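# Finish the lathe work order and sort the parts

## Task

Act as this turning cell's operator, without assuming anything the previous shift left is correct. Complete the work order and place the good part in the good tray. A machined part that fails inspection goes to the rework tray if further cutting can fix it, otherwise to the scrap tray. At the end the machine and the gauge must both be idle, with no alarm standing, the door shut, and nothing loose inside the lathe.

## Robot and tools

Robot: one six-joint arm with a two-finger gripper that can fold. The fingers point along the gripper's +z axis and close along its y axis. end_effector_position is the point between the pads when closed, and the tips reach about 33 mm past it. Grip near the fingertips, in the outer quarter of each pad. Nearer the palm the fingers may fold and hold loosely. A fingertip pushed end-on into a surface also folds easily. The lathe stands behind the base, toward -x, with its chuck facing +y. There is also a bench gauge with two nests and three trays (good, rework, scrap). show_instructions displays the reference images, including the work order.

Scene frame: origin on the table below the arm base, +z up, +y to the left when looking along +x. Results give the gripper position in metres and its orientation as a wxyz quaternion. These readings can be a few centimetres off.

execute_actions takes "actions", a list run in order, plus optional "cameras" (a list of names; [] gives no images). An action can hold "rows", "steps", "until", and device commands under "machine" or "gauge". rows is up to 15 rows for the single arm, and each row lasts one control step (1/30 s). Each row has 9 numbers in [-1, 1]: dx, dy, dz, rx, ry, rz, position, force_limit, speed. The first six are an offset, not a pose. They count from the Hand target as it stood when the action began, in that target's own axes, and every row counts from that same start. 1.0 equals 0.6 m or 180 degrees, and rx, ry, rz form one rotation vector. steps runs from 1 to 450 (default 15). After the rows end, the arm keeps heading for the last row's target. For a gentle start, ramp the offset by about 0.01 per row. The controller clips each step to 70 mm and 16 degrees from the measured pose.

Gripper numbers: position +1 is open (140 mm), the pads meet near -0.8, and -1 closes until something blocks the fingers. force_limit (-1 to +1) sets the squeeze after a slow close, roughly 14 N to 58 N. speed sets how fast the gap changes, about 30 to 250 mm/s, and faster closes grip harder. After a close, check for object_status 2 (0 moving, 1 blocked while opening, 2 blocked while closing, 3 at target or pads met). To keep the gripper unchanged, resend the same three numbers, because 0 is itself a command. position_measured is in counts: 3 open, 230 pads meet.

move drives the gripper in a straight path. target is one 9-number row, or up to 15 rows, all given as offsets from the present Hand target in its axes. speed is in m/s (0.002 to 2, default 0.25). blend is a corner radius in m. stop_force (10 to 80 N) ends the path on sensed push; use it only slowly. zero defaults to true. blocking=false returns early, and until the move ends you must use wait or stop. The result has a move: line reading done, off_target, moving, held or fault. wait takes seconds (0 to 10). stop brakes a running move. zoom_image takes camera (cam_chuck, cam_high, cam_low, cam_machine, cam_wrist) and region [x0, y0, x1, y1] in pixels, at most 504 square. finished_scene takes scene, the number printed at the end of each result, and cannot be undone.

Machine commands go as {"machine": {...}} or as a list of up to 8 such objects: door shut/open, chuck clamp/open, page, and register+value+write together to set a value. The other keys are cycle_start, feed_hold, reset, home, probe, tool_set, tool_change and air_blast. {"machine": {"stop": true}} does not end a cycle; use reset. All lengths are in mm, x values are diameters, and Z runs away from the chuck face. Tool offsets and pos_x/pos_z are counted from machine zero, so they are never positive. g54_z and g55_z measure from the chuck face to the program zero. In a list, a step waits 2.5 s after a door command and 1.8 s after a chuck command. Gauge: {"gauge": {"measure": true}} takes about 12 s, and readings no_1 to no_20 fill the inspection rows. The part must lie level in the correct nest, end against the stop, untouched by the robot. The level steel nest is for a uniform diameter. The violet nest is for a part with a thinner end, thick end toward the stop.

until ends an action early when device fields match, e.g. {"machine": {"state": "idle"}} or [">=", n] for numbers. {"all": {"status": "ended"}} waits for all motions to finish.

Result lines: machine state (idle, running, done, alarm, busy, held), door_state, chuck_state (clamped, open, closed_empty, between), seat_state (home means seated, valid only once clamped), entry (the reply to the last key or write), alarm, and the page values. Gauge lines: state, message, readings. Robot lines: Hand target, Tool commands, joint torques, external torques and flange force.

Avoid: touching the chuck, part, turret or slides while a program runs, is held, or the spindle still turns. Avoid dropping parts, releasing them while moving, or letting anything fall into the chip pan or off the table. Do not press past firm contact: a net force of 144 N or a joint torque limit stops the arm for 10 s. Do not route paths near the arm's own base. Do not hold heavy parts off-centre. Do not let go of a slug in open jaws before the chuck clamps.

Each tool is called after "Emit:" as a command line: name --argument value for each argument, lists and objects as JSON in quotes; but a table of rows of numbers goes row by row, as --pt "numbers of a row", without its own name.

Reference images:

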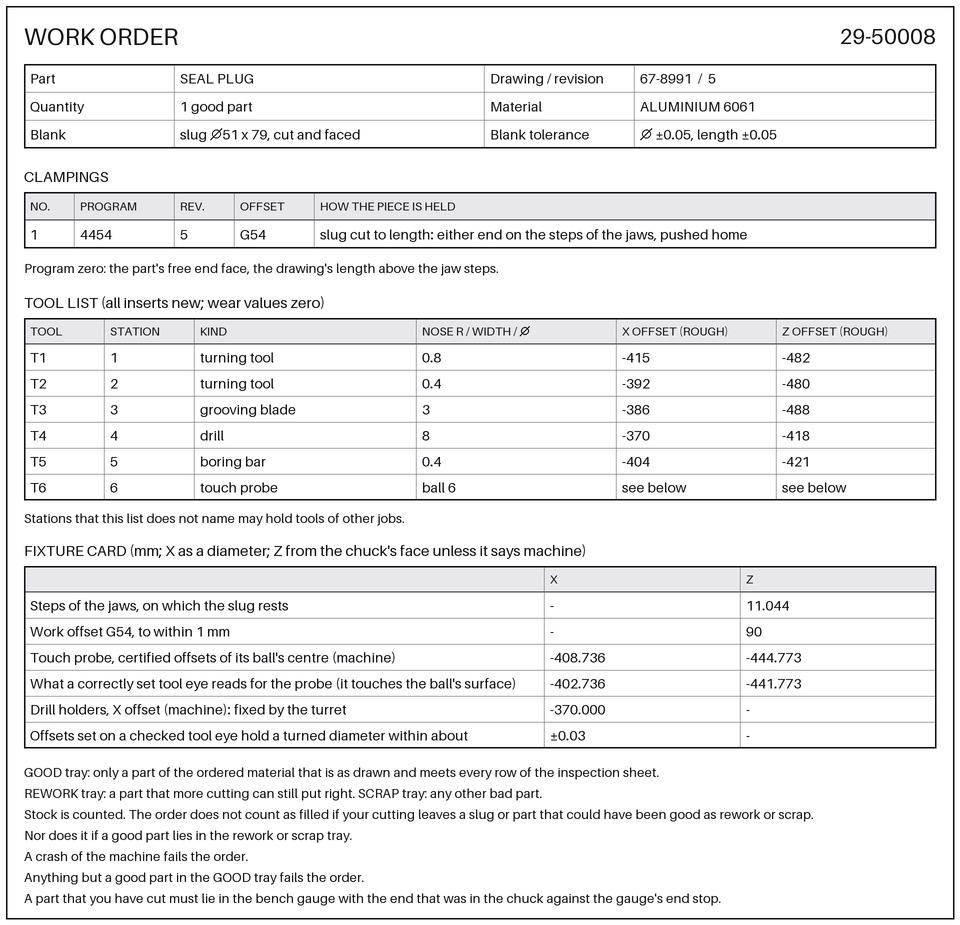

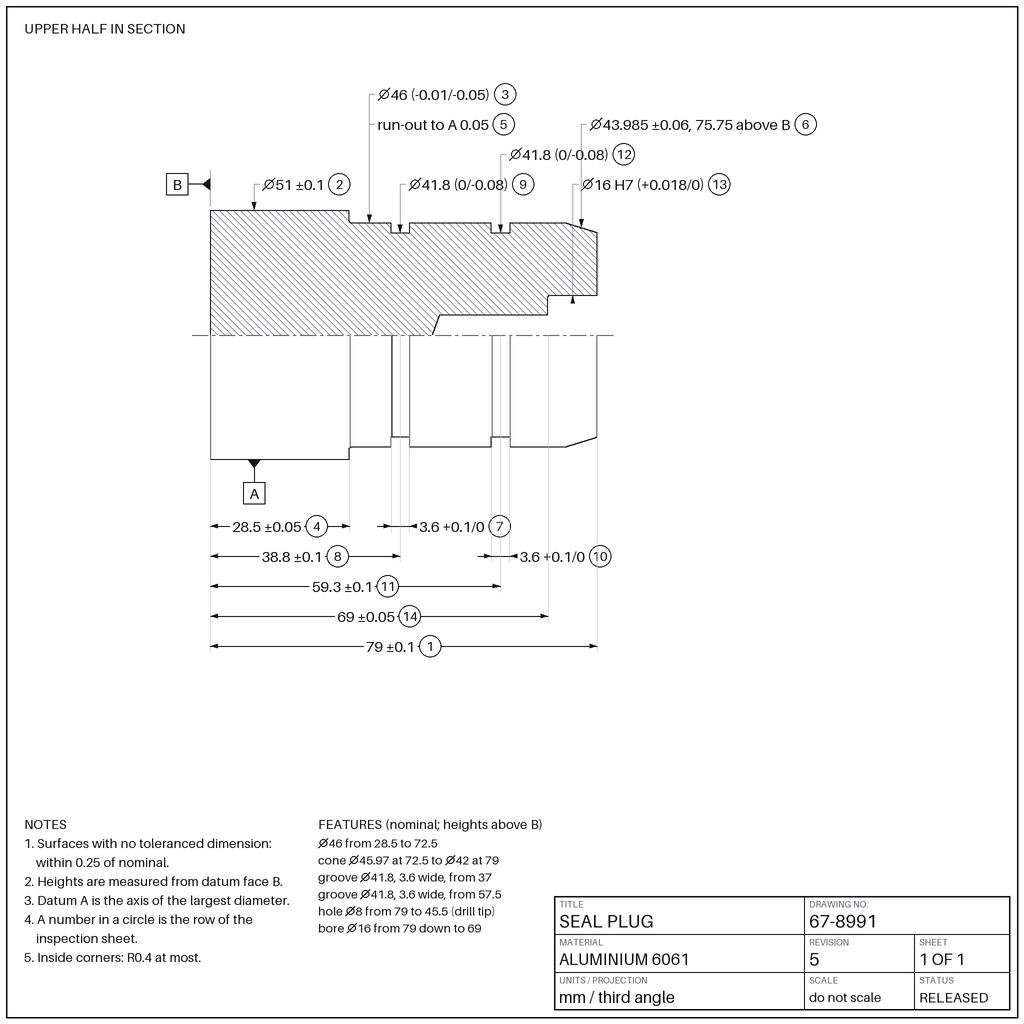

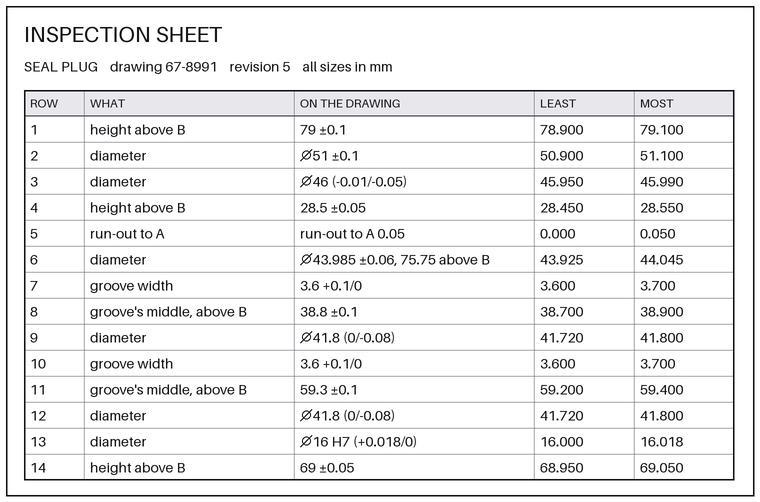

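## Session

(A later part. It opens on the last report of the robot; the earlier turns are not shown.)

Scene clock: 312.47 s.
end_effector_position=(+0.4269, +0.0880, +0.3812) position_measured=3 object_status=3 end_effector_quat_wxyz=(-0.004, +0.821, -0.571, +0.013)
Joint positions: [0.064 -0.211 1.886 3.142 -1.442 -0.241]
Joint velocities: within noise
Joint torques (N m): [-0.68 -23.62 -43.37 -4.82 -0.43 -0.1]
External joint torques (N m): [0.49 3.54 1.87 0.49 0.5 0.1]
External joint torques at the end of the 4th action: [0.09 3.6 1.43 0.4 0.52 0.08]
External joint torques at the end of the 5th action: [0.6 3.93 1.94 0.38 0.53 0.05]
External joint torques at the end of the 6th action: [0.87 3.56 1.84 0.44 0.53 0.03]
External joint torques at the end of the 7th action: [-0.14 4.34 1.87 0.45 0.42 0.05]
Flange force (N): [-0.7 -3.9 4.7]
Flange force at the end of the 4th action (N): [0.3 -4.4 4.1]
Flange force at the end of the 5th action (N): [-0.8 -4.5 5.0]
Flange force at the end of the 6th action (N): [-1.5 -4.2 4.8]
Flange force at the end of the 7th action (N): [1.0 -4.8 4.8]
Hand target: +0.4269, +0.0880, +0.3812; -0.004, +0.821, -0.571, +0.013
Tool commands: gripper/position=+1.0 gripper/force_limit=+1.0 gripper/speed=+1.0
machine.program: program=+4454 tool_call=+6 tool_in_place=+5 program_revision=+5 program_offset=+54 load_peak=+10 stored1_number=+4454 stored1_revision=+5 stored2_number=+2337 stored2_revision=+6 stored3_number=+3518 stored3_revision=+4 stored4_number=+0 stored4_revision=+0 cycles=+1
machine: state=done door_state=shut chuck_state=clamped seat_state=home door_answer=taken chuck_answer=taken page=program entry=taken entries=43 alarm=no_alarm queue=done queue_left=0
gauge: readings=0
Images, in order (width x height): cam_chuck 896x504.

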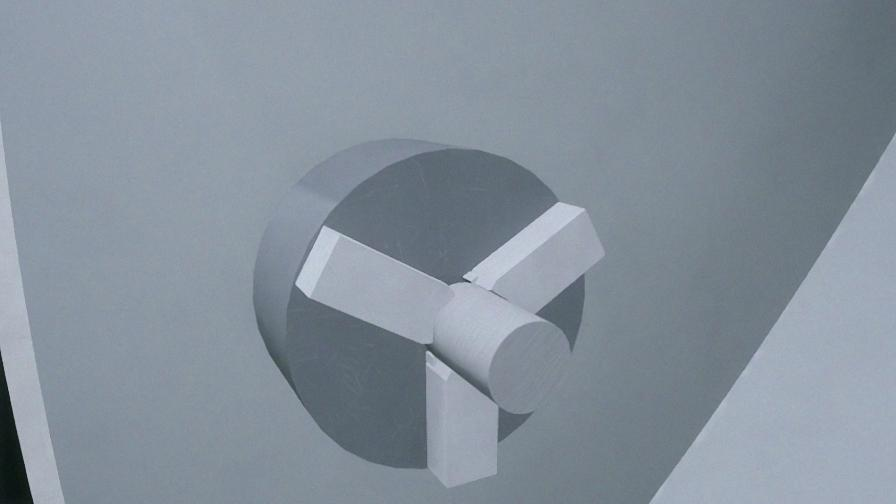

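Emit:
execute_actions --actions '[{"machine": [{"register": "tool_call", "value": 6, "write": true, "page": "measuring"}, {"tool_change": true}, {"register": "probe_x", "value": 70, "write": true}, {"register": "probe_z", "value": 59, "write": true}, {"register": "probe_move_x", "value": -35, "write": true}, {"register": "probe_move_z", "value": 0, "write": true}, {"probe": true}], "steps": 450, "until": {"machine": {"queue": ["!=", "running"]}}}, {"steps": 450, "until": {"machine": {"queue": ["!=", "running"]}}}]' --cameras '[]'

Emit:
execute_actions --actions '[{"machine": [{"register": "probe_z", "value": 44, "write": true}, {"probe": true}], "steps": 450, "until": {"machine": {"queue": ["!=", "running"]}}}, {"steps": 450, "until": {"machine": {"queue": ["!=", "running"]}}}]' --cameras '[]'

Emit:
execute_actions --actions '[{"machine": [{"register": "probe_z", "value": 86.794, "write": true}, {"probe": true}], "steps": 450, "until": {"machine": {"queue": ["!=", "running"]}}}, {"steps": 450, "until": {"machine": {"queue": ["!=", "running"]}}}]' --cameras '[]'

Emit:
execute_actions --actions '[{"machine": [{"register": "probe_x", "value": 0, "write": true}, {"register": "probe_z", "value": 85, "write": true}, {"register": "probe_move_x", "value": 20, "write": true}, {"probe": true}], "steps": 450, "until": {"machine": {"queue": ["!=", "running"]}}}, {"steps": 450, "until": {"machine": {"queue": ["!=", "running"]}}}]' --cameras '[]'

Emit:
execute_actions --actions '[{"machine": [{"register": "probe_x", "value": 9, "write": true}, {"register": "probe_z", "value": 95, "write": true}, {"register": "probe_move_x", "value": 0, "write": true}, {"register": "probe_move_z", "value": -20, "write": true}, {"probe": true}], "steps": 450, "until": {"machine": {"queue": ["!=", "running"]}}}, {"steps": 450, "until": {"machine": {"queue": ["!=", "running"]}}}]' --cameras '[]'

Scene clock: 339.23 s.
end_effector_position=(+0.4269, +0.0880, +0.3812) position_measured=3 object_status=3 end_effector_quat_wxyz=(-0.004, +0.821, -0.571, +0.013)
Joint positions: [0.064 -0.211 1.886 3.142 -1.442 -0.241]
Joint velocities: within noise
Joint torques (N m): [-0.28 -24.08 -43.28 -4.8 -0.41 -0.17]
External joint torques (N m): [0.12 3.87 1.78 0.47 0.47 0.17]
External joint torques at the end of the 1st action: [1.1 3.26 1.95 0.46 0.46 0.1]
Flange force (N): [0.1 -4.4 4.6]
Flange force at the end of the 1st action (N): [-2.2 -3.7 4.8]
Hand target: +0.4269, +0.0880, +0.3812; -0.004, +0.821, -0.571, +0.013
Tool commands: gripper/position=+1.0 gripper/force_limit=+1.0 gripper/speed=+1.0
machine.measuring: probe_x=+70.000 probe_z=+59.000 probe_move_x=-35.000 probe_move_z=+0.000 probe_radius=+2.992 eye_x=+59.158 eye_z=+152.849 probe_touched=+1 probe_found_x=+46.029 probe_found_z=+59.000 set_x=-404.048 set_z=-420.792
machine: state=done door_state=shut chuck_state=clamped seat_state=home door_answer=taken chuck_answer=taken page=measuring entry=taken entries=50 alarm=no_alarm queue=done queue_left=0
gauge: readings=0
No camera images: "cameras" was empty.

Scene clock: 345.50 s.
end_effector_position=(+0.4269, +0.0880, +0.3812) position_measured=3 object_status=3 end_effector_quat_wxyz=(-0.004, +0.821, -0.571, +0.013)
Joint positions: [0.064 -0.211 1.886 3.142 -1.442 -0.241]
Joint velocities: within noise
Joint torques (N m): [-0.14 -23.99 -43.41 -4.79 -0.42 -0.09]
External joint torques (N m): [-0.03 3.81 1.87 0.46 0.49 0.09]
External joint torques at the end of the 1st action: [0.42 4.12 1.58 0.36 0.5 0.02]
Flange force (N): [0.5 -4.1 4.8]
Flange force at the end of the 1st action (N): [-0.2 -5.2 4.4]
Hand target: +0.4269, +0.0880, +0.3812; -0.004, +0.821, -0.571, +0.013
Tool commands: gripper/position=+1.0 gripper/force_limit=+1.0 gripper/speed=+1.0
machine.measuring: probe_x=+70.000 probe_z=+44.000 probe_move_x=-35.000 probe_move_z=+0.000 probe_radius=+2.992 eye_x=+59.158 eye_z=+152.849 probe_touched=+1 probe_found_x=+46.032 probe_found_z=+44.000 set_x=-404.048 set_z=-420.792
machine: state=done door_state=shut chuck_state=clamped seat_state=home door_answer=taken chuck_answer=taken page=measuring entry=taken entries=52 alarm=no_alarm queue=done queue_left=0
gauge: readings=0
No camera images: "cameras" was empty.

Scene clock: 351.67 s.
end_effector_position=(+0.4269, +0.0880, +0.3812) position_measured=3 object_status=3 end_effector_quat_wxyz=(-0.004, +0.821, -0.571, +0.013)
Joint positions: [0.064 -0.211 1.886 3.142 -1.442 -0.241]
Joint velocities: within noise
Joint torques (N m): [-0.03 -24.11 -43.49 -4.86 -0.48 0]
External joint torques (N m): [-0.16 4.13 2.15 0.54 0.53 0]
External joint torques at the end of the 1st action: [-0.08 4.05 1.83 0.48 0.52 0.14]
Flange force (N): [1.1 -4.1 5.4]
Flange force at the end of the 1st action (N): [0.6 -4.5 4.8]
Hand target: +0.4269, +0.0880, +0.3812; -0.004, +0.821, -0.571, +0.013
Tool commands: gripper/position=+1.0 gripper/force_limit=+1.0 gripper/speed=+1.0
machine.measuring: probe_x=+70.000 probe_z=+86.794 probe_move_x=-35.000 probe_move_z=+0.000 probe_radius=+2.992 eye_x=+59.158 eye_z=+152.849 probe_touched=+1 probe_found_x=+44.316 probe_found_z=+86.794 set_x=-404.048 set_z=-420.792
machine: state=done door_state=shut chuck_state=clamped seat_state=home door_answer=taken chuck_answer=taken page=measuring entry=taken entries=54 alarm=no_alarm queue=done queue_left=0
gauge: readings=0
No camera images: "cameras" was empty.

Scene clock: 355.73 s.
end_effector_position=(+0.4269, +0.0880, +0.3812) position_measured=3 object_status=3 end_effector_quat_wxyz=(-0.004, +0.821, -0.571, +0.013)
Joint positions: [0.064 -0.211 1.886 3.142 -1.442 -0.241]
Joint velocities: within noise
Joint torques (N m): [0.01 -23.99 -43.51 -4.76 -0.38 -0.09]
External joint torques (N m): [-0.2 3.81 1.74 0.4 0.45 0.08]
External joint torques at the end of the 1st action: [0.03 3.61 2.02 0.47 0.41 0.05]
Flange force (N): [1.0 -4.1 4.5]
Flange force at the end of the 1st action (N): [0.4 -3.5 4.8]
Hand target: +0.4269, +0.0880, +0.3812; -0.004, +0.821, -0.571, +0.013
Tool commands: gripper/position=+1.0 gripper/force_limit=+1.0 gripper/speed=+1.0
machine.measuring: probe_x=+0.000 probe_z=+85.000 probe_move_x=+20.000 probe_move_z=+0.000 probe_radius=+2.992 eye_x=+59.158 eye_z=+152.849 probe_touched=+0 probe_found_x=+0.000 probe_found_z=+0.000 set_x=-404.048 set_z=-420.792
machine: state=alarm door_state=shut chuck_state=clamped seat_state=home door_answer=taken chuck_answer=taken page=measuring entry=taken entries=58 alarm=probe_obstructed queue=dropped queue_left=0
gauge: readings=0
No camera images: "cameras" was empty.

Scene clock: 356.83 s.
end_effector_position=(+0.4269, +0.0880, +0.3812) position_measured=3 object_status=3 end_effector_quat_wxyz=(-0.004, +0.821, -0.571, +0.013)
Joint positions: [0.064 -0.211 1.886 3.142 -1.442 -0.241]
Joint velocities: within noise
Joint torques (N m): [-0.33 -24 -43.52 -4.74 -0.43 -0.08]
External joint torques (N m): [0.15 3.95 2.1 0.42 0.49 0.08]
External joint torques at the end of the 1st action: [-0.4 3.98 1.54 0.46 0.5 0.02]
Flange force (N): [0.1 -4.1 5.2]
Flange force at the end of the 1st action (N): [1.6 -4.5 4.3]
Hand target: +0.4269, +0.0880, +0.3812; -0.004, +0.821, -0.571, +0.013
Tool commands: gripper/position=+1.0 gripper/force_limit=+1.0 gripper/speed=+1.0
machine.measuring: probe_x=+9.000 probe_z=+95.000 probe_move_x=+0.000 probe_move_z=-20.000 probe_radius=+2.992 eye_x=+59.158 eye_z=+152.849 probe_touched=+0 probe_found_x=+0.000 probe_found_z=+0.000 set_x=-404.048 set_z=-420.792
machine: state=alarm door_state=shut chuck_state=clamped seat_state=home door_answer=taken chuck_answer=taken page=measuring entry=refused_alarm entries=63 alarm=probe_obstructed queue=dropped queue_left=0
gauge: readings=0
No camera images: "cameras" was empty.

Emit:
execute_actions --actions '[{"machine": [{"reset": true}, {"home": true}, {"register": "probe_x", "value": 9, "write": true}, {"register": "probe_z", "value": 96, "write": true}, {"register": "probe_move_x", "value": 0, "write": true}, {"register": "probe_move_z", "value": -20, "write": true}, {"probe": true}], "steps": 450, "until": {"machine": {"queue": ["!=", "running"]}}}, {"steps": 450, "until": {"machine": {"queue": ["!=", "running"]}}}]' --cameras '["cam_chuck"]'

Scene clock: 375.07 s.
end_effector_position=(+0.4269, +0.0880, +0.3812) position_measured=3 object_status=3 end_effector_quat_wxyz=(-0.004, +0.821, -0.571, +0.013)
Joint positions: [0.064 -0.211 1.886 3.142 -1.442 -0.241]
Joint velocities: within noise
Joint torques (N m): [-0.65 -24.03 -43.51 -4.77 -0.45 -0.01]
External joint torques (N m): [0.47 3.87 1.92 0.43 0.52 0.01]
External joint torques at the end of the 1st action: [0.17 3.5 1.75 0.44 0.48 0.07]
Flange force (N): [-0.4 -4.4 4.9]
Flange force at the end of the 1st action (N): [0.1 -3.8 4.5]
Hand target: +0.4269, +0.0880, +0.3812; -0.004, +0.821, -0.571, +0.013
Tool commands: gripper/position=+1.0 gripper/force_limit=+1.0 gripper/speed=+1.0
machine.measuring: probe_x=+9.000 probe_z=+96.000 probe_move_x=+0.000 probe_move_z=-20.000 probe_radius=+2.992 eye_x=+59.158 eye_z=+152.849 probe_touched=+1 probe_found_x=+9.000 probe_found_z=+80.041 set_x=-404.048 set_z=-420.792
machine: state=done door_state=shut chuck_state=clamped seat_state=home door_answer=taken chuck_answer=taken page=measuring entry=taken entries=70 alarm=no_alarm queue=done queue_left=0
gauge: readings=0
Images, in order (width x height): cam_chuck 896x504.

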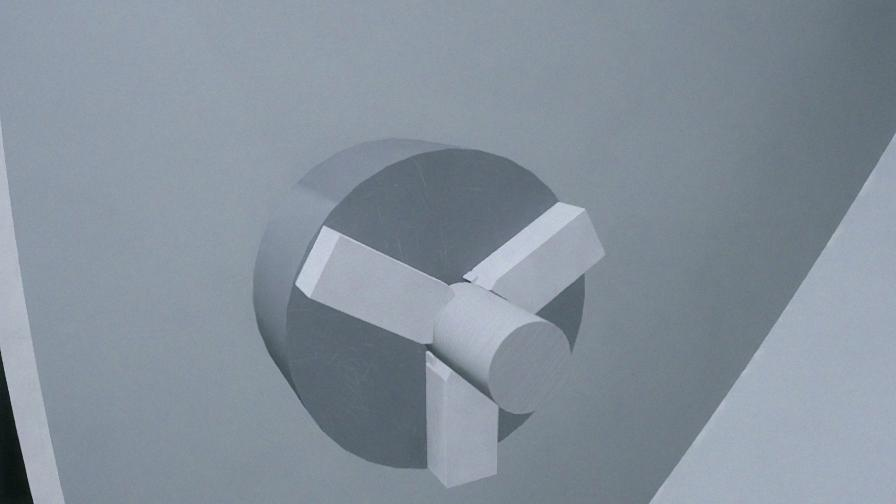

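Emit:
execute_actions --actions '[{"machine": [{"register": "probe_x", "value": 0, "write": true}, {"register": "probe_z", "value": 85, "write": true}, {"register": "probe_move_z", "value": 0, "write": true}, {"register": "probe_move_x", "value": 20, "write": true}, {"probe": true}], "steps": 450, "until": {"machine": {"queue": ["!=", "running"]}}}, {"steps": 450, "until": {"machine": {"queue": ["!=", "running"]}}}]' --cameras '[]'

Emit:
execute_actions --actions '[{"machine": [{"probe": true}], "steps": 450, "until": {"machine": {"queue": ["!=", "running"]}}}, {"steps": 450, "until": {"machine": {"queue": ["!=", "running"]}}}]' --cameras '[]'

Emit:
execute_actions --actions '[{"machine": [{"register": "probe_move_x", "value": -20, "write": true}, {"probe": true}], "steps": 450, "until": {"machine": {"queue": ["!=", "running"]}}}, {"steps": 450, "until": {"machine": {"queue": ["!=", "running"]}}}]' --cameras '[]'

Scene clock: 384.40 s.
end_effector_position=(+0.4269, +0.0880, +0.3812) position_measured=3 object_status=3 end_effector_quat_wxyz=(-0.004, +0.821, -0.571, +0.013)
Joint positions: [0.064 -0.211 1.886 3.142 -1.442 -0.241]
Joint velocities: within noise
Joint torques (N m): [-0.64 -23.69 -43.45 -4.85 -0.44 -0.11]
External joint torques (N m): [0.48 3.52 2.02 0.53 0.49 0.1]
External joint torques at the end of the 1st action: [-0.15 3.74 1.69 0.46 0.54 0.02]
Flange force (N): [-0.8 -3.7 5.0]
Flange force at the end of the 1st action (N): [1.0 -4.1 4.6]
Hand target: +0.4269, +0.0880, +0.3812; -0.004, +0.821, -0.571, +0.013
Tool commands: gripper/position=+1.0 gripper/force_limit=+1.0 gripper/speed=+1.0
machine.measuring: probe_x=+0.000 probe_z=+85.000 probe_move_x=+20.000 probe_move_z=+0.000 probe_radius=+2.992 eye_x=+59.158 eye_z=+152.849 probe_touched=+0 probe_found_x=+0.000 probe_found_z=+0.000 set_x=-404.048 set_z=-420.792
machine: state=alarm door_state=shut chuck_state=clamped seat_state=home door_answer=taken chuck_answer=taken page=measuring entry=taken entries=75 alarm=probe_obstructed queue=dropped queue_left=0
gauge: readings=0
No camera images: "cameras" was empty.

Scene clock: 384.70 s.
end_effector_position=(+0.4269, +0.0880, +0.3812) position_measured=3 object_status=3 end_effector_quat_wxyz=(-0.004, +0.821, -0.571, +0.013)
Joint positions: [0.064 -0.211 1.886 3.142 -1.442 -0.241]
Joint velocities: within noise
Joint torques (N m): [-0.96 -23.94 -43.49 -4.88 -0.51 0.01]
External joint torques (N m): [0.8 3.75 1.95 0.54 0.57 -0.01]
External joint torques at the end of the 1st action: [-0.2 3.98 1.89 0.42 0.44 0.01]
Flange force (N): [-1.2 -4.3 5.1]
Flange force at the end of the 1st action (N): [1.1 -4.2 4.8]
Hand target: +0.4269, +0.0880, +0.3812; -0.004, +0.821, -0.571, +0.013
Tool commands: gripper/position=+1.0 gripper/force_limit=+1.0 gripper/speed=+1.0
machine.measuring: probe_x=+0.000 probe_z=+85.000 probe_move_x=+20.000 probe_move_z=+0.000 probe_radius=+2.992 eye_x=+59.158 eye_z=+152.849 probe_touched=+0 probe_found_x=+0.000 probe_found_z=+0.000 set_x=-404.048 set_z=-420.792
machine: state=alarm door_state=shut chuck_state=clamped seat_state=home door_answer=taken chuck_answer=taken page=measuring entry=refused_alarm entries=76 alarm=probe_obstructed queue=dropped queue_left=0
gauge: readings=0
No camera images: "cameras" was empty.

Scene clock: 385.20 s.
end_effector_position=(+0.4269, +0.0880, +0.3812) position_measured=3 object_status=3 end_effector_quat_wxyz=(-0.004, +0.821, -0.571, +0.013)
Joint positions: [0.064 -0.211 1.886 3.142 -1.442 -0.241]
Joint velocities: within noise
Joint torques (N m): [-0.13 -23.86 -43.18 -4.72 -0.44 -0.03]
External joint torques (N m): [-0.05 3.68 1.59 0.39 0.5 0.03]
External joint torques at the end of the 1st action: [0.29 4.21 1.79 0.46 0.48 0.01]
Flange force (N): [0.7 -4.2 4.3]
Flange force at the end of the 1st action (N): [0.1 -5.0 4.7]
Hand target: +0.4269, +0.0880, +0.3812; -0.004, +0.821, -0.571, +0.013
Tool commands: gripper/position=+1.0 gripper/force_limit=+1.0 gripper/speed=+1.0
machine.measuring: probe_x=+0.000 probe_z=+85.000 probe_move_x=-20.000 probe_move_z=+0.000 probe_radius=+2.992 eye_x=+59.158 eye_z=+152.849 probe_touched=+0 probe_found_x=+0.000 probe_found_z=+0.000 set_x=-404.048 set_z=-420.792
machine: state=alarm door_state=shut chuck_state=clamped seat_state=home door_answer=taken chuck_answer=taken page=measuring entry=refused_alarm entries=78 alarm=probe_obstructed queue=dropped queue_left=0
gauge: readings=0
No camera images: "cameras" was empty.

Emit:
execute_actions --actions '[{"machine": [{"reset": true}, {"home": true}, {"register": "probe_x", "value": 10.6, "write": true}, {"register": "probe_z", "value": 96, "write": true}, {"register": "probe_move_x", "value": 0, "write": true}, {"register": "probe_move_z", "value": -20, "write": true}, {"probe": true}], "steps": 450, "until": {"machine": {"queue": ["!=", "running"]}}}, {"steps": 450, "until": {"machine": {"queue": ["!=", "running"]}}}]' --cameras '[]'

Emit:
execute_actions --actions '[{"machine": [{"register": "probe_x", "value": 12, "write": true}, {"probe": true}], "steps": 450, "until": {"machine": {"queue": ["!=", "running"]}}}, {"steps": 450, "until": {"machine": {"queue": ["!=", "running"]}}}]' --cameras '[]'

Emit:
execute_actions --actions '[{"machine": [{"register": "probe_x", "value": 10.2, "write": true}, {"probe": true}], "steps": 450, "until": {"machine": {"queue": ["!=", "running"]}}}, {"steps": 450, "until": {"machine": {"queue": ["!=", "running"]}}}]' --cameras '[]'

Emit:
execute_actions --actions '[{"machine": [{"register": "probe_x", "value": 30, "write": true}, {"probe": true}], "steps": 450, "until": {"machine": {"queue": ["!=", "running"]}}}, {"steps": 450, "until": {"machine": {"queue": ["!=", "running"]}}}]' --cameras '[]'

Scene clock: 407.93 s.
end_effector_position=(+0.4269, +0.0880, +0.3812) position_measured=3 object_status=3 end_effector_quat_wxyz=(-0.004, +0.821, -0.571, +0.013)
Joint positions: [0.064 -0.211 1.886 3.142 -1.442 -0.241]
Joint velocities: within noise
Joint torques (N m): [-0.18 -23.93 -43.31 -4.84 -0.42 -0.07]
External joint torques (N m): [0.02 3.81 1.95 0.52 0.48 0.07]
External joint torques at the end of the 1st action: [-0.35 4.28 1.67 0.44 0.43 0.06]
Flange force (N): [0.4 -4.0 4.9]
Flange force at the end of the 1st action (N): [1.5 -4.9 4.4]
Hand target: +0.4269, +0.0880, +0.3812; -0.004, +0.821, -0.571, +0.013
Tool commands: gripper/position=+1.0 gripper/force_limit=+1.0 gripper/speed=+1.0
machine.measuring: probe_x=+10.600 probe_z=+96.000 probe_move_x=+0.000 probe_move_z=-20.000 probe_radius=+2.992 eye_x=+59.158 eye_z=+152.849 probe_touched=+1 probe_found_x=+10.600 probe_found_z=+88.055 set_x=-404.048 set_z=-420.792
machine: state=done door_state=shut chuck_state=clamped seat_state=home door_answer=taken chuck_answer=taken page=measuring entry=taken entries=85 alarm=no_alarm queue=done queue_left=0
gauge: readings=0
No camera images: "cameras" was empty.

Scene clock: 413.77 s.
end_effector_position=(+0.4269, +0.0880, +0.3812) position_measured=3 object_status=3 end_effector_quat_wxyz=(-0.004, +0.821, -0.571, +0.013)
Joint positions: [0.064 -0.211 1.886 3.142 -1.442 -0.241]
Joint velocities: within noise
Joint torques (N m): [-0.61 -24.15 -43.57 -4.85 -0.38 -0.08]
External joint torques (N m): [0.45 4.09 2.16 0.53 0.44 0.08]
External joint torques at the end of the 1st action: [-0.03 3.86 2.15 0.39 0.48 0.04]
Flange force (N): [-0.5 -4.4 5.2]
Flange force at the end of the 1st action (N): [0.6 -3.8 5.2]
Hand target: +0.4269, +0.0880, +0.3812; -0.004, +0.821, -0.571, +0.013
Tool commands: gripper/position=+1.0 gripper/force_limit=+1.0 gripper/speed=+1.0
machine.measuring: probe_x=+12.000 probe_z=+96.000 probe_move_x=+0.000 probe_move_z=-20.000 probe_radius=+2.992 eye_x=+59.158 eye_z=+152.849 probe_touched=+1 probe_found_x=+12.000 probe_found_z=+88.747 set_x=-404.048 set_z=-420.792
machine: state=done door_state=shut chuck_state=clamped seat_state=home door_answer=taken chuck_answer=taken page=measuring entry=taken entries=87 alarm=no_alarm queue=done queue_left=0
gauge: readings=0
No camera images: "cameras" was empty.

Scene clock: 419.80 s.
end_effector_position=(+0.4269, +0.0880, +0.3812) position_measured=3 object_status=3 end_effector_quat_wxyz=(-0.004, +0.821, -0.571, +0.013)
Joint positions: [0.064 -0.211 1.886 3.142 -1.442 -0.241]
Joint velocities: within noise
Joint torques (N m): [-0.32 -24.43 -43.24 -4.91 -0.4 -0.04]
External joint torques (N m): [0.15 4.27 1.59 0.57 0.47 0.04]
External joint torques at the end of the 1st action: [0.26 3.88 1.87 0.41 0.44 0.15]
Flange force (N): [0.4 -5.3 4.4]
Flange force at the end of the 1st action (N): [-0.2 -4.4 4.7]
Hand target: +0.4269, +0.0880, +0.3812; -0.004, +0.821, -0.571, +0.013
Tool commands: gripper/position=+1.0 gripper/force_limit=+1.0 gripper/speed=+1.0
machine.measuring: probe_x=+10.200 probe_z=+96.000 probe_move_x=+0.000 probe_move_z=-20.000 probe_radius=+2.992 eye_x=+59.158 eye_z=+152.849 probe_touched=+1 probe_found_x=+10.200 probe_found_z=+87.289 set_x=-404.048 set_z=-420.792
machine: state=done door_state=shut chuck_state=clamped seat_state=home door_answer=taken chuck_answer=taken page=measuring entry=taken entries=89 alarm=no_alarm queue=done queue_left=0
gauge: readings=0
No camera images: "cameras" was empty.

Scene clock: 425.33 s.
end_effector_position=(+0.4269, +0.0880, +0.3812) position_measured=3 object_status=3 end_effector_quat_wxyz=(-0.004, +0.821, -0.571, +0.013)
Joint positions: [0.064 -0.211 1.886 3.142 -1.442 -0.241]
Joint velocities: within noise
Joint torques (N m): [-0.26 -24.27 -43.48 -4.79 -0.43 -0.08]
External joint torques (N m): [0.07 4.21 1.98 0.46 0.49 0.07]
External joint torques at the end of the 1st action: [0.24 3.85 2 0.35 0.39 0.04]
Flange force (N): [0.4 -4.7 5.0]
Flange force at the end of the 1st action (N): [0.0 -4.1 4.8]
Hand target: +0.4269, +0.0880, +0.3812; -0.004, +0.821, -0.571, +0.013
Tool commands: gripper/position=+1.0 gripper/force_limit=+1.0 gripper/speed=+1.0
machine.measuring: probe_x=+30.000 probe_z=+96.000 probe_move_x=+0.000 probe_move_z=-20.000 probe_radius=+2.992 eye_x=+59.158 eye_z=+152.849 probe_touched=+1 probe_found_x=+30.000 probe_found_z=+90.027 set_x=-404.048 set_z=-420.792
machine: state=done door_state=shut chuck_state=clamped seat_state=home door_answer=taken chuck_answer=taken page=measuring entry=taken entries=91 alarm=no_alarm queue=done queue_left=0
gauge: readings=0
No camera images: "cameras" was empty.

Emit:
execute_actions --actions '[{"machine":[{"register":"probe_z","value":96,"write":true},{"register":"probe_move_z","value":-20,"write":true},{"register":"probe_move_x","value":0,"write":true},{"register":"probe_x","value":9.9,"write":true},{"probe":true}],"steps":450,"until":{"machine":{"queue":["!=","running"]}}},{"steps":450,"until":{"machine":{"queue":["!=","running"]}}}]' --cameras '[]'

Emit:
execute_actions --actions '[{"machine":[{"register":"probe_x","value":9.95,"write":true},{"probe":true}],"steps":450,"until":{"machine":{"queue":["!=","running"]}}},{"steps":450,"until":{"machine":{"queue":["!=","running"]}}}]' --cameras '[]'

Emit:
execute_actions --actions '[{"machine":[{"register":"probe_x","value":9.925,"write":true},{"probe":true}],"steps":450,"until":{"machine":{"queue":["!=","running"]}}},{"steps":450,"until":{"machine":{"queue":["!=","running"]}}}]' --cameras '[]'

Emit:
execute_actions --actions '[{"machine":[{"register":"probe_x","value":9.975,"write":true},{"probe":true}],"steps":450,"until":{"machine":{"queue":["!=","running"]}}},{"steps":450,"until":{"machine":{"queue":["!=","running"]}}}]' --cameras '[]'

Scene clock: 475.37 s.
end_effector_position=(+0.4269, +0.0880, +0.3812) position_measured=3 object_status=3 end_effector_quat_wxyz=(-0.004, +0.821, -0.571, +0.013)
Joint positions: [0.064 -0.211 1.886 3.142 -1.442 -0.241]
Joint velocities: within noise
Joint torques (N m): [-0.41 -23.8 -43.29 -4.84 -0.38 -0.08]
External joint torques (N m): [0.24 3.66 1.83 0.51 0.44 0.08]
External joint torques at the end of the 1st action: [0.38 3.93 1.74 0.51 0.52 0.11]
Flange force (N): [-0.1 -4.0 4.6]
Flange force at the end of the 1st action (N): [-0.4 -4.7 4.7]
Hand target: +0.4269, +0.0880, +0.3812; -0.004, +0.821, -0.571, +0.013
Tool commands: gripper/position=+1.0 gripper/force_limit=+1.0 gripper/speed=+1.0
machine.measuring: probe_x=+9.900 probe_z=+96.000 probe_move_x=+0.000 probe_move_z=-20.000 probe_radius=+2.992 eye_x=+59.158 eye_z=+152.849 probe_touched=+1 probe_found_x=+9.900 probe_found_z=+80.041 set_x=-404.048 set_z=-420.792
machine: state=done door_state=shut chuck_state=clamped seat_state=home door_answer=taken chuck_answer=taken page=measuring entry=taken entries=96 alarm=no_alarm queue=done queue_left=0
gauge: readings=0
No camera images: "cameras" was empty.

Scene clock: 482.33 s.
end_effector_position=(+0.4269, +0.0880, +0.3812) position_measured=3 object_status=3 end_effector_quat_wxyz=(-0.004, +0.821, -0.571, +0.013)
Joint positions: [0.064 -0.211 1.886 3.142 -1.442 -0.241]
Joint velocities: within noise
Joint torques (N m): [-0.68 -23.52 -43.43 -4.78 -0.34 -0.04]
External joint torques (N m): [0.5 3.25 1.64 0.42 0.41 0.04]
External joint torques at the end of the 1st action: [-0.03 3.78 1.76 0.46 0.42 0.03]
Flange force (N): [-0.7 -3.7 4.2]
Flange force at the end of the 1st action (N): [0.7 -4.1 4.5]
Hand target: +0.4269, +0.0880, +0.3812; -0.004, +0.821, -0.571, +0.013
Tool commands: gripper/position=+1.0 gripper/force_limit=+1.0 gripper/speed=+1.0
machine.measuring: probe_x=+9.950 probe_z=+96.000 probe_move_x=+0.000 probe_move_z=-20.000 probe_radius=+2.992 eye_x=+59.158 eye_z=+152.849 probe_touched=+1 probe_found_x=+9.950 probe_found_z=+80.042 set_x=-404.048 set_z=-420.792
machine: state=done door_state=shut chuck_state=clamped seat_state=home door_answer=taken chuck_answer=taken page=measuring entry=taken entries=98 alarm=no_alarm queue=done queue_left=0
gauge: readings=0
No camera images: "cameras" was empty.

Scene clock: 489.30 s.
end_effector_position=(+0.4269, +0.0880, +0.3812) position_measured=3 object_status=3 end_effector_quat_wxyz=(-0.004, +0.821, -0.571, +0.013)
Joint positions: [0.064 -0.211 1.886 3.142 -1.442 -0.241]
Joint velocities: within noise
Joint torques (N m): [-1.1 -24.12 -43.54 -4.77 -0.37 -0.08]
External joint torques (N m): [0.96 4.02 2.1 0.45 0.43 0.07]
External joint torques at the end of the 1st action: [0.23 4.04 2.07 0.4 0.48 0.17]
Flange force (N): [-1.7 -4.6 5.1]
Flange force at the end of the 1st action (N): [-0.2 -4.4 5.1]
Hand target: +0.4269, +0.0880, +0.3812; -0.004, +0.821, -0.571, +0.013
Tool commands: gripper/position=+1.0 gripper/force_limit=+1.0 gripper/speed=+1.0
machine.measuring: probe_x=+9.925 probe_z=+96.000 probe_move_x=+0.000 probe_move_z=-20.000 probe_radius=+2.992 eye_x=+59.158 eye_z=+152.849 probe_touched=+1 probe_found_x=+9.925 probe_found_z=+80.042 set_x=-404.048 set_z=-420.792
machine: state=done door_state=shut chuck_state=clamped seat_state=home door_answer=taken chuck_answer=taken page=measuring entry=taken entries=100 alarm=no_alarm queue=done queue_left=0
gauge: readings=0
No camera images: "cameras" was empty.

Scene clock: 495.33 s.
end_effector_position=(+0.4269, +0.0880, +0.3812) position_measured=3 object_status=3 end_effector_quat_wxyz=(-0.004, +0.821, -0.571, +0.013)
Joint positions: [0.064 -0.211 1.886 3.142 -1.442 -0.241]
Joint velocities: within noise
Joint torques (N m): [-0.45 -24.32 -43.43 -4.75 -0.38 -0.01]
External joint torques (N m): [0.29 4.04 1.75 0.41 0.45 0.01]
External joint torques at the end of the 1st action: [0.37 3.71 1.73 0.42 0.37 0.08]
Flange force (N): [0.1 -4.7 4.6]
Flange force at the end of the 1st action (N): [-0.3 -4.3 4.3]
Hand target: +0.4269, +0.0880, +0.3812; -0.004, +0.821, -0.571, +0.013
Tool commands: gripper/position=+1.0 gripper/force_limit=+1.0 gripper/speed=+1.0
machine.measuring: probe_x=+9.975 probe_z=+96.000 probe_move_x=+0.000 probe_move_z=-20.000 probe_radius=+2.992 eye_x=+59.158 eye_z=+152.849 probe_touched=+1 probe_found_x=+9.975 probe_found_z=+87.290 set_x=-404.048 set_z=-420.792
machine: state=done door_state=shut chuck_state=clamped seat_state=home door_answer=taken chuck_answer=taken page=measuring entry=taken entries=102 alarm=no_alarm queue=done queue_left=0
gauge: readings=0
No camera images: "cameras" was empty.

Emit:
execute_actions --actions '[{"machine":[{"register":"probe_x","value":9.962,"write":true},{"probe":true}],"steps":450,"until":{"machine":{"queue":["!=","running"]}}},{"steps":450,"until":{"machine":{"queue":["!=","running"]}}}]' --cameras '[]'

Emit:
execute_actions --actions '[{"machine":[{"register":"probe_x","value":9.956,"write":true},{"probe":true}],"steps":450,"until":{"machine":{"queue":["!=","running"]}}},{"steps":450,"until":{"machine":{"queue":["!=","running"]}}}]' --cameras '[]'

Emit:
execute_actions --actions '[{"machine":[{"register":"probe_x","value":9.968,"write":true},{"probe":true}],"steps":450,"until":{"machine":{"queue":["!=","running"]}}},{"steps":450,"until":{"machine":{"queue":["!=","running"]}}}]' --cameras '[]'

Scene clock: 506.73 s.
end_effector_position=(+0.4269, +0.0880, +0.3812) position_measured=3 object_status=3 end_effector_quat_wxyz=(-0.004, +0.821, -0.571, +0.013)
Joint positions: [0.064 -0.211 1.886 3.142 -1.442 -0.241]
Joint velocities: within noise
Joint torques (N m): [-0.67 -23.82 -43.08 -4.81 -0.43 -0.06]
External joint torques (N m): [0.52 3.45 1.52 0.48 0.49 0.06]
External joint torques at the end of the 1st action: [0.29 4.39 2.01 0.5 0.54 0.06]
Flange force (N): [-0.7 -4.2 4.1]
Flange force at the end of the 1st action (N): [0.0 -5.0 5.2]
Hand target: +0.4269, +0.0880, +0.3812; -0.004, +0.821, -0.571, +0.013
Tool commands: gripper/position=+1.0 gripper/force_limit=+1.0 gripper/speed=+1.0
machine.measuring: probe_x=+9.962 probe_z=+96.000 probe_move_x=+0.000 probe_move_z=-20.000 probe_radius=+2.992 eye_x=+59.158 eye_z=+152.849 probe_touched=+1 probe_found_x=+9.962 probe_found_z=+80.043 set_x=-404.048 set_z=-420.792
machine: state=done door_state=shut chuck_state=clamped seat_state=home door_answer=taken chuck_answer=taken page=measuring entry=taken entries=104 alarm=no_alarm queue=done queue_left=0
gauge: readings=0
No camera images: "cameras" was empty.

Scene clock: 513.70 s.
end_effector_position=(+0.4269, +0.0880, +0.3812) position_measured=3 object_status=3 end_effector_quat_wxyz=(-0.004, +0.821, -0.571, +0.013)
Joint positions: [0.064 -0.211 1.886 3.142 -1.442 -0.241]
Joint velocities: within noise
Joint torques (N m): [-0.67 -23.85 -43.42 -4.79 -0.41 -0.08]
External joint torques (N m): [0.5 3.78 1.87 0.46 0.47 0.08]
External joint torques at the end of the 1st action: [-0.01 3.37 1.65 0.45 0.43 0]
Flange force (N): [-0.7 -4.3 4.8]
Flange force at the end of the 1st action (N): [0.6 -3.6 4.2]
Hand target: +0.4269, +0.0880, +0.3812; -0.004, +0.821, -0.571, +0.013
Tool commands: gripper/position=+1.0 gripper/force_limit=+1.0 gripper/speed=+1.0
machine.measuring: probe_x=+9.956 probe_z=+96.000 probe_move_x=+0.000 probe_move_z=-20.000 probe_radius=+2.992 eye_x=+59.158 eye_z=+152.849 probe_touched=+1 probe_found_x=+9.956 probe_found_z=+80.040 set_x=-404.048 set_z=-420.792
machine: state=done door_state=shut chuck_state=clamped seat_state=home door_answer=taken chuck_answer=taken page=measuring entry=taken entries=106 alarm=no_alarm queue=done queue_left=0
gauge: readings=0
No camera images: "cameras" was empty.

Scene clock: 520.67 s.
end_effector_position=(+0.4269, +0.0880, +0.3812) position_measured=3 object_status=3 end_effector_quat_wxyz=(-0.004, +0.821, -0.571, +0.013)
Joint positions: [0.064 -0.211 1.886 3.142 -1.442 -0.241]
Joint velocities: within noise
Joint torques (N m): [-0.08 -24.37 -43.54 -4.82 -0.47 -0.01]
External joint torques (N m): [-0.12 4.26 2 0.48 0.53 0.01]
External joint torques at the end of the 1st action: [0.26 3.31 1.46 0.45 0.49 0.04]
Flange force (N): [1.0 -4.6 5.2]
Flange force at the end of the 1st action (N): [-0.1 -3.9 4.0]
Hand target: +0.4269, +0.0880, +0.3812; -0.004, +0.821, -0.571, +0.013
Tool commands: gripper/position=+1.0 gripper/force_limit=+1.0 gripper/speed=+1.0
machine.measuring: probe_x=+9.968 probe_z=+96.000 probe_move_x=+0.000 probe_move_z=-20.000 probe_radius=+2.992 eye_x=+59.158 eye_z=+152.849 probe_touched=+1 probe_found_x=+9.968 probe_found_z=+80.041 set_x=-404.048 set_z=-420.792
machine: state=done door_state=shut chuck_state=clamped seat_state=home door_answer=taken chuck_answer=taken page=measuring entry=taken entries=108 alarm=no_alarm queue=done queue_left=0
gauge: readings=0
No camera images: "cameras" was empty.

Emit:
execute_actions --actions '[{"machine":[{"register":"probe_move_z","value":-57,"write":true},{"register":"probe_x","value":52.022,"write":true},{"probe":true}],"steps":450,"until":{"machine":{"queue":["!=","running"]}}},{"steps":450,"until":{"machine":{"queue":["!=","running"]}}}]' --cameras '[]'

Emit:
execute_actions --actions '[{"machine":[{"register":"probe_move_z","value":0,"write":true},{"register":"probe_move_x","value":-35,"write":true},{"register":"probe_x","value":70,"write":true},{"register":"probe_z","value":80,"write":true},{"probe":true}],"steps":450,"until":{"machine":{"queue":["!=","running"]}}},{"steps":450,"until":{"machine":{"queue":["!=","running"]}}}]' --cameras '[]'

Scene clock: 556.63 s.
end_effector_position=(+0.4269, +0.0880, +0.3812) position_measured=3 object_status=3 end_effector_quat_wxyz=(-0.004, +0.821, -0.571, +0.013)
Joint positions: [0.064 -0.211 1.886 3.142 -1.442 -0.241]
Joint velocities: within noise
Joint torques (N m): [-0.29 -23.91 -43.49 -4.78 -0.41 -0.03]
External joint torques (N m): [0.17 3.57 1.9 0.44 0.47 0.03]
External joint torques at the end of the 1st action: [0.33 3.77 1.94 0.49 0.47 0.07]
Flange force (N): [0.2 -3.7 4.7]
Flange force at the end of the 1st action (N): [-0.3 -4.1 4.9]
Hand target: +0.4269, +0.0880, +0.3812; -0.004, +0.821, -0.571, +0.013
Tool commands: gripper/position=+1.0 gripper/force_limit=+1.0 gripper/speed=+1.0
machine.measuring: probe_x=+52.022 probe_z=+96.000 probe_move_x=+0.000 probe_move_z=-57.000 probe_radius=+2.992 eye_x=+59.158 eye_z=+152.849 probe_touched=+1 probe_found_x=+52.022 probe_found_z=+39.440 set_x=-404.048 set_z=-420.792
machine: state=done door_state=shut chuck_state=clamped seat_state=home door_answer=taken chuck_answer=taken page=measuring entry=taken entries=111 alarm=no_alarm queue=done queue_left=0
gauge: readings=0
No camera images: "cameras" was empty.

Scene clock: 563.30 s.
end_effector_position=(+0.4269, +0.0880, +0.3812) position_measured=3 object_status=3 end_effector_quat_wxyz=(-0.004, +0.821, -0.571, +0.013)
Joint positions: [0.064 -0.211 1.886 3.142 -1.442 -0.241]
Joint velocities: within noise
Joint torques (N m): [-0.74 -24.01 -43.49 -4.81 -0.48 -0.07]
External joint torques (N m): [0.57 3.74 1.83 0.47 0.55 0.07]
External joint torques at the end of the 1st action: [-0.11 3.32 1.71 0.34 0.45 0.05]
Flange force (N): [-0.8 -4.4 4.8]
Flange force at the end of the 1st action (N): [0.7 -3.4 4.3]
Hand target: +0.4269, +0.0880, +0.3812; -0.004, +0.821, -0.571, +0.013
Tool commands: gripper/position=+1.0 gripper/force_limit=+1.0 gripper/speed=+1.0
machine.measuring: probe_x=+70.000 probe_z=+80.000 probe_move_x=-35.000 probe_move_z=+0.000 probe_radius=+2.992 eye_x=+59.158 eye_z=+152.849 probe_touched=+1 probe_found_x=+46.026 probe_found_z=+80.000 set_x=-404.048 set_z=-420.792
machine: state=done door_state=shut chuck_state=clamped seat_state=home door_answer=taken chuck_answer=taken page=measuring entry=taken entries=116 alarm=no_alarm queue=done queue_left=0
gauge: readings=0
No camera images: "cameras" was empty.

Emit:
execute_actions --actions '[{"machine":[{"register":"probe_move_x","value":0,"write":true},{"register":"probe_move_z","value":-57,"write":true},{"register":"probe_z","value":96,"write":true},{"register":"probe_x","value":52.01,"write":true},{"probe":true}],"steps":450,"until":{"machine":{"queue":["!=","running"]}}},{"steps":450,"until":{"machine":{"queue":["!=","running"]}}}]' --cameras '[]'

Emit:
execute_actions --actions '[{"machine":[{"register":"probe_x","value":52.0,"write":true},{"probe":true}],"steps":450,"until":{"machine":{"queue":["!=","running"]}}},{"steps":450,"until":{"machine":{"queue":["!=","running"]}}}]' --cameras '[]'

Emit:
execute_actions --actions '[{"machine":[{"register":"probe_x","value":52.005,"write":true},{"probe":true}],"steps":450,"until":{"machine":{"queue":["!=","running"]}}},{"steps":450,"until":{"machine":{"queue":["!=","running"]}}}]' --cameras '[]'

Emit:
execute_actions --actions '[{"machine":[{"register":"probe_x","value":52.015,"write":true},{"probe":true}],"steps":450,"until":{"machine":{"queue":["!=","running"]}}},{"steps":450,"until":{"machine":{"queue":["!=","running"]}}}]' --cameras '[]'

Emit:
execute_actions --actions '[{"machine":[{"register":"probe_x","value":51.99,"write":true},{"probe":true}],"steps":450,"until":{"machine":{"queue":["!=","running"]}}},{"steps":450,"until":{"machine":{"queue":["!=","running"]}}}]' --cameras '[]'

Scene clock: 582.43 s.
end_effector_position=(+0.4269, +0.0880, +0.3812) position_measured=3 object_status=3 end_effector_quat_wxyz=(-0.004, +0.821, -0.571, +0.013)
Joint positions: [0.064 -0.211 1.886 3.142 -1.442 -0.241]
Joint velocities: within noise
Joint torques (N m): [-0.13 -24.38 -43.29 -4.8 -0.44 -0.04]
External joint torques (N m): [-0.05 4.35 1.84 0.48 0.51 0.04]
External joint torques at the end of the 1st action: [0.36 3.83 2 0.46 0.47 0.02]
Flange force (N): [0.9 -5.0 4.9]
Flange force at the end of the 1st action (N): [-0.2 -4.1 5.0]
Hand target: +0.4269, +0.0880, +0.3812; -0.004, +0.821, -0.571, +0.013
Tool commands: gripper/position=+1.0 gripper/force_limit=+1.0 gripper/speed=+1.0
machine.measuring: probe_x=+52.010 probe_z=+96.000 probe_move_x=+0.000 probe_move_z=-57.000 probe_radius=+2.992 eye_x=+59.158 eye_z=+152.849 probe_touched=+1 probe_found_x=+52.010 probe_found_z=+39.438 set_x=-404.048 set_z=-420.792
machine: state=done door_state=shut chuck_state=clamped seat_state=home door_answer=taken chuck_answer=taken page=measuring entry=taken entries=121 alarm=no_alarm queue=done queue_left=0
gauge: readings=0
No camera images: "cameras" was empty.

Scene clock: 588.97 s.
end_effector_position=(+0.4269, +0.0880, +0.3812) position_measured=3 object_status=3 end_effector_quat_wxyz=(-0.004, +0.821, -0.571, +0.013)
Joint positions: [0.064 -0.211 1.886 3.142 -1.442 -0.241]
Joint velocities: within noise
Joint torques (N m): [-0.36 -24.05 -43.31 -4.75 -0.48 -0.12]
External joint torques (N m): [0.17 3.88 1.63 0.4 0.55 0.12]
External joint torques at the end of the 1st action: [0.34 3.24 2.05 0.47 0.46 0.03]
Flange force (N): [0.1 -4.7 4.5]
Flange force at the end of the 1st action (N): [-0.4 -3.1 4.9]
Hand target: +0.4269, +0.0880, +0.3812; -0.004, +0.821, -0.571, +0.013
Tool commands: gripper/position=+1.0 gripper/force_limit=+1.0 gripper/speed=+1.0
machine.measuring: probe_x=+52.000 probe_z=+96.000 probe_move_x=+0.000 probe_move_z=-57.000 probe_radius=+2.992 eye_x=+59.158 eye_z=+152.849 probe_touched=+1 probe_found_x=+52.000 probe_found_z=+80.939 set_x=-404.048 set_z=-420.792
machine: state=done door_state=shut chuck_state=clamped seat_state=home door_answer=taken chuck_answer=taken page=measuring entry=taken entries=123 alarm=no_alarm queue=done queue_left=0
gauge: readings=0
No camera images: "cameras" was empty.

Scene clock: 595.50 s.
end_effector_position=(+0.4269, +0.0880, +0.3812) position_measured=3 object_status=3 end_effector_quat_wxyz=(-0.004, +0.821, -0.571, +0.013)
Joint positions: [0.064 -0.211 1.886 3.142 -1.442 -0.241]
Joint velocities: within noise
Joint torques (N m): [-0.44 -23.61 -43.62 -4.71 -0.42 0.05]
External joint torques (N m): [0.27 3.28 1.92 0.35 0.49 -0.05]
External joint torques at the end of the 1st action: [-0.03 3.71 1.96 0.49 0.41 0.09]
Flange force (N): [0.0 -3.2 4.7]
Flange force at the end of the 1st action (N): [0.5 -3.8 4.8]
Hand target: +0.4269, +0.0880, +0.3812; -0.004, +0.821, -0.571, +0.013
Tool commands: gripper/position=+1.0 gripper/force_limit=+1.0 gripper/speed=+1.0
machine.measuring: probe_x=+52.005 probe_z=+96.000 probe_move_x=+0.000 probe_move_z=-57.000 probe_radius=+2.992 eye_x=+59.158 eye_z=+152.849 probe_touched=+1 probe_found_x=+52.005 probe_found_z=+80.935 set_x=-404.048 set_z=-420.792
machine: state=done door_state=shut chuck_state=clamped seat_state=home door_answer=taken chuck_answer=taken page=measuring entry=taken entries=125 alarm=no_alarm queue=done queue_left=0
gauge: readings=0
No camera images: "cameras" was empty.

Scene clock: 607.30 s.
end_effector_position=(+0.4269, +0.0880, +0.3812) position_measured=3 object_status=3 end_effector_quat_wxyz=(-0.004, +0.821, -0.571, +0.013)
Joint positions: [0.064 -0.211 1.886 3.142 -1.442 -0.241]
Joint velocities: within noise
Joint torques (N m): [0.02 -23.25 -43.47 -4.78 -0.3 -0.1]
External joint torques (N m): [-0.2 3.19 2.08 0.46 0.36 0.1]
External joint torques at the end of the 1st action: [0.24 3.78 2.04 0.38 0.54 0.04]
Flange force (N): [0.7 -2.6 4.8]
Flange force at the end of the 1st action (N): [0.0 -3.9 5.1]
Hand target: +0.4269, +0.0880, +0.3812; -0.004, +0.821, -0.571, +0.013
Tool commands: gripper/position=+1.0 gripper/force_limit=+1.0 gripper/speed=+1.0
machine.measuring: probe_x=+52.015 probe_z=+96.000 probe_move_x=+0.000 probe_move_z=-57.000 probe_radius=+2.992 eye_x=+59.158 eye_z=+152.849 probe_touched=+1 probe_found_x=+52.015 probe_found_z=+39.439 set_x=-404.048 set_z=-420.792
machine: state=done door_state=shut chuck_state=clamped seat_state=home door_answer=taken chuck_answer=taken page=measuring entry=taken entries=127 alarm=no_alarm queue=done queue_left=0
gauge: readings=0
No camera images: "cameras" was empty.

Scene clock: 613.83 s.
end_effector_position=(+0.4269, +0.0880, +0.3812) position_measured=3 object_status=3 end_effector_quat_wxyz=(-0.004, +0.821, -0.571, +0.013)
Joint positions: [0.064 -0.211 1.886 3.142 -1.442 -0.241]
Joint velocities: within noise
Joint torques (N m): [-0.28 -24.15 -43.25 -4.84 -0.44 -0.05]
External joint torques (N m): [0.1 3.96 1.6 0.49 0.51 0.05]
External joint torques at the end of the 1st action: [0.45 3.51 1.48 0.42 0.44 0.02]
Flange force (N): [0.4 -4.7 4.4]
Flange force at the end of the 1st action (N): [-0.4 -4.3 4.0]
Hand target: +0.4269, +0.0880, +0.3812; -0.004, +0.821, -0.571, +0.013
Tool commands: gripper/position=+1.0 gripper/force_limit=+1.0 gripper/speed=+1.0
machine.measuring: probe_x=+51.990 probe_z=+96.000 probe_move_x=+0.000 probe_move_z=-57.000 probe_radius=+2.992 eye_x=+59.158 eye_z=+152.849 probe_touched=+1 probe_found_x=+51.990 probe_found_z=+80.945 set_x=-404.048 set_z=-420.792
machine: state=done door_state=shut chuck_state=clamped seat_state=home door_answer=taken chuck_answer=taken page=measuring entry=taken entries=129 alarm=no_alarm queue=done queue_left=0
gauge: readings=0
No camera images: "cameras" was empty.

Emit:
execute_actions --actions '[{"machine":[{"register":"t2_x_wear","value":0,"write":true},{"register":"t5_x_wear","value":-0.004,"write":true},{"page":"tools"},{"home":true}],"steps":450,"until":{"machine":{"queue":["!=","running"]}}}]' --cameras '[]'

Scene clock: 620.30 s.
end_effector_position=(+0.4269, +0.0880, +0.3812) position_measured=3 object_status=3 end_effector_quat_wxyz=(-0.004, +0.821, -0.571, +0.013)
Joint positions: [0.064 -0.211 1.886 3.142 -1.442 -0.241]
Joint velocities: within noise
Joint torques (N m): [-0.42 -23.59 -43.15 -4.84 -0.39 0]
External joint torques (N m): [0.24 3.35 1.58 0.5 0.45 0]
Flange force (N): [0.1 -3.8 4.1]
Hand target: +0.4269, +0.0880, +0.3812; -0.004, +0.821, -0.571, +0.013
Tool commands: gripper/position=+1.0 gripper/force_limit=+1.0 gripper/speed=+1.0
machine.tools: t1_x=-415.430 t1_x_wear=+0.000 t1_z=-481.969 t1_z_wear=+0.000 t1_radius=+0.800 t1_station=+1.000 t2_x=-391.650 t2_x_wear=+0.000 t2_z=-479.546 t2_z_wear=+0.000 t2_radius=+0.400 t2_station=+2.000 t3_x=-386.396 t3_x_wear=+0.000 t3_z=-487.755 t3_z_wear=+0.000 t3_radius=+0.000 t3_station=+3.000 t4_x=-370.000 t4_x_wear=+0.000 t4_z=-417.840 t4_z_wear=+0.000 t4_radius=+0.000 t4_station=+4.000 t5_x=-404.046 t5_x_wear=-0.004 t5_z=-420.788 t5_z_wear=+0.000 t5_radius=+0.400 t5_station=+5.000 t6_x=-408.736 t6_x_wear=+0.000 t6_z=-444.773 t6_z_wear=+0.000 t6_radius=+3.000 t6_station=+6.000
machine: state=done door_state=shut chuck_state=clamped seat_state=home door_answer=taken chuck_answer=taken page=tools entry=taken entries=132 alarm=no_alarm queue=done queue_left=0
gauge: readings=0
No camera images: "cameras" was empty.

Emit:
execute_actions --actions '[{"machine":[{"page":"program"},{"cycle_start":true}],"steps":450,"until":{"machine":{"queue":["!=","running"]}}},{"steps":450,"until":{"machine":{"queue":["!=","running"]}}},{"steps":450,"until":{"machine":{"queue":["!=","running"]}}},{"steps":450,"until":{"machine":{"queue":["!=","running"]}}},{"steps":450,"until":{"machine":{"queue":["!=","running"]}}},{"steps":450,"until":{"machine":{"queue":["!=","running"]}}},{"steps":450,"until":{"machine":{"queue":["!=","running"]}}},{"steps":450,"until":{"machine":{"queue":["!=","running"]}}},{"steps":450,"until":{"machine":{"queue":["!=","running"]}}}]' --cameras '[]'

Scene clock: 732.50 s.
end_effector_position=(+0.4269, +0.0880, +0.3812) position_measured=3 object_status=3 end_effector_quat_wxyz=(-0.004, +0.821, -0.571, +0.013)
Joint positions: [0.064 -0.211 1.886 3.142 -1.442 -0.241]
Joint velocities: within noise
Joint torques (N m): [-0.12 -24.02 -43.26 -4.79 -0.43 -0.05]
External joint torques (N m): [-0.04 3.8 1.64 0.46 0.5 0.05]
External joint torques at the end of the 5th action: [0.08 3.96 1.98 0.44 0.42 0.14]
External joint torques at the end of the 6th action: [0.03 4.03 1.44 0.47 0.43 0.04]
External joint torques at the end of the 7th action: [-0.04 3.9 1.67 0.47 0.45 0.12]
External joint torques at the end of the 8th action: [-0.34 3.56 1.56 0.4 0.52 0.06]
Flange force (N): [0.7 -4.3 4.4]
Flange force at the end of the 5th action (N): [0.2 -4.3 4.9]
Flange force at the end of the 6th action (N): [0.7 -5.0 4.0]
Flange force at the end of the 7th action (N): [0.6 -4.5 4.4]
Flange force at the end of the 8th action (N): [1.3 -3.9 4.3]
Hand target: +0.4269, +0.0880, +0.3812; -0.004, +0.821, -0.571, +0.013
Tool commands: gripper/position=+1.0 gripper/force_limit=+1.0 gripper/speed=+1.0
machine.program: program=+4454 tool_call=+6 tool_in_place=+5 program_revision=+5 program_offset=+54 load_peak=+0 stored1_number=+4454 stored1_revision=+5 stored2_number=+2337 stored2_revision=+6 stored3_number=+3518 stored3_revision=+4 stored4_number=+0 stored4_revision=+0 cycles=+2
machine: state=done door_state=shut chuck_state=clamped seat_state=home door_answer=taken chuck_answer=taken page=program entry=taken entries=133 alarm=no_alarm queue=done queue_left=0
gauge: readings=0
No camera images: "cameras" was empty.


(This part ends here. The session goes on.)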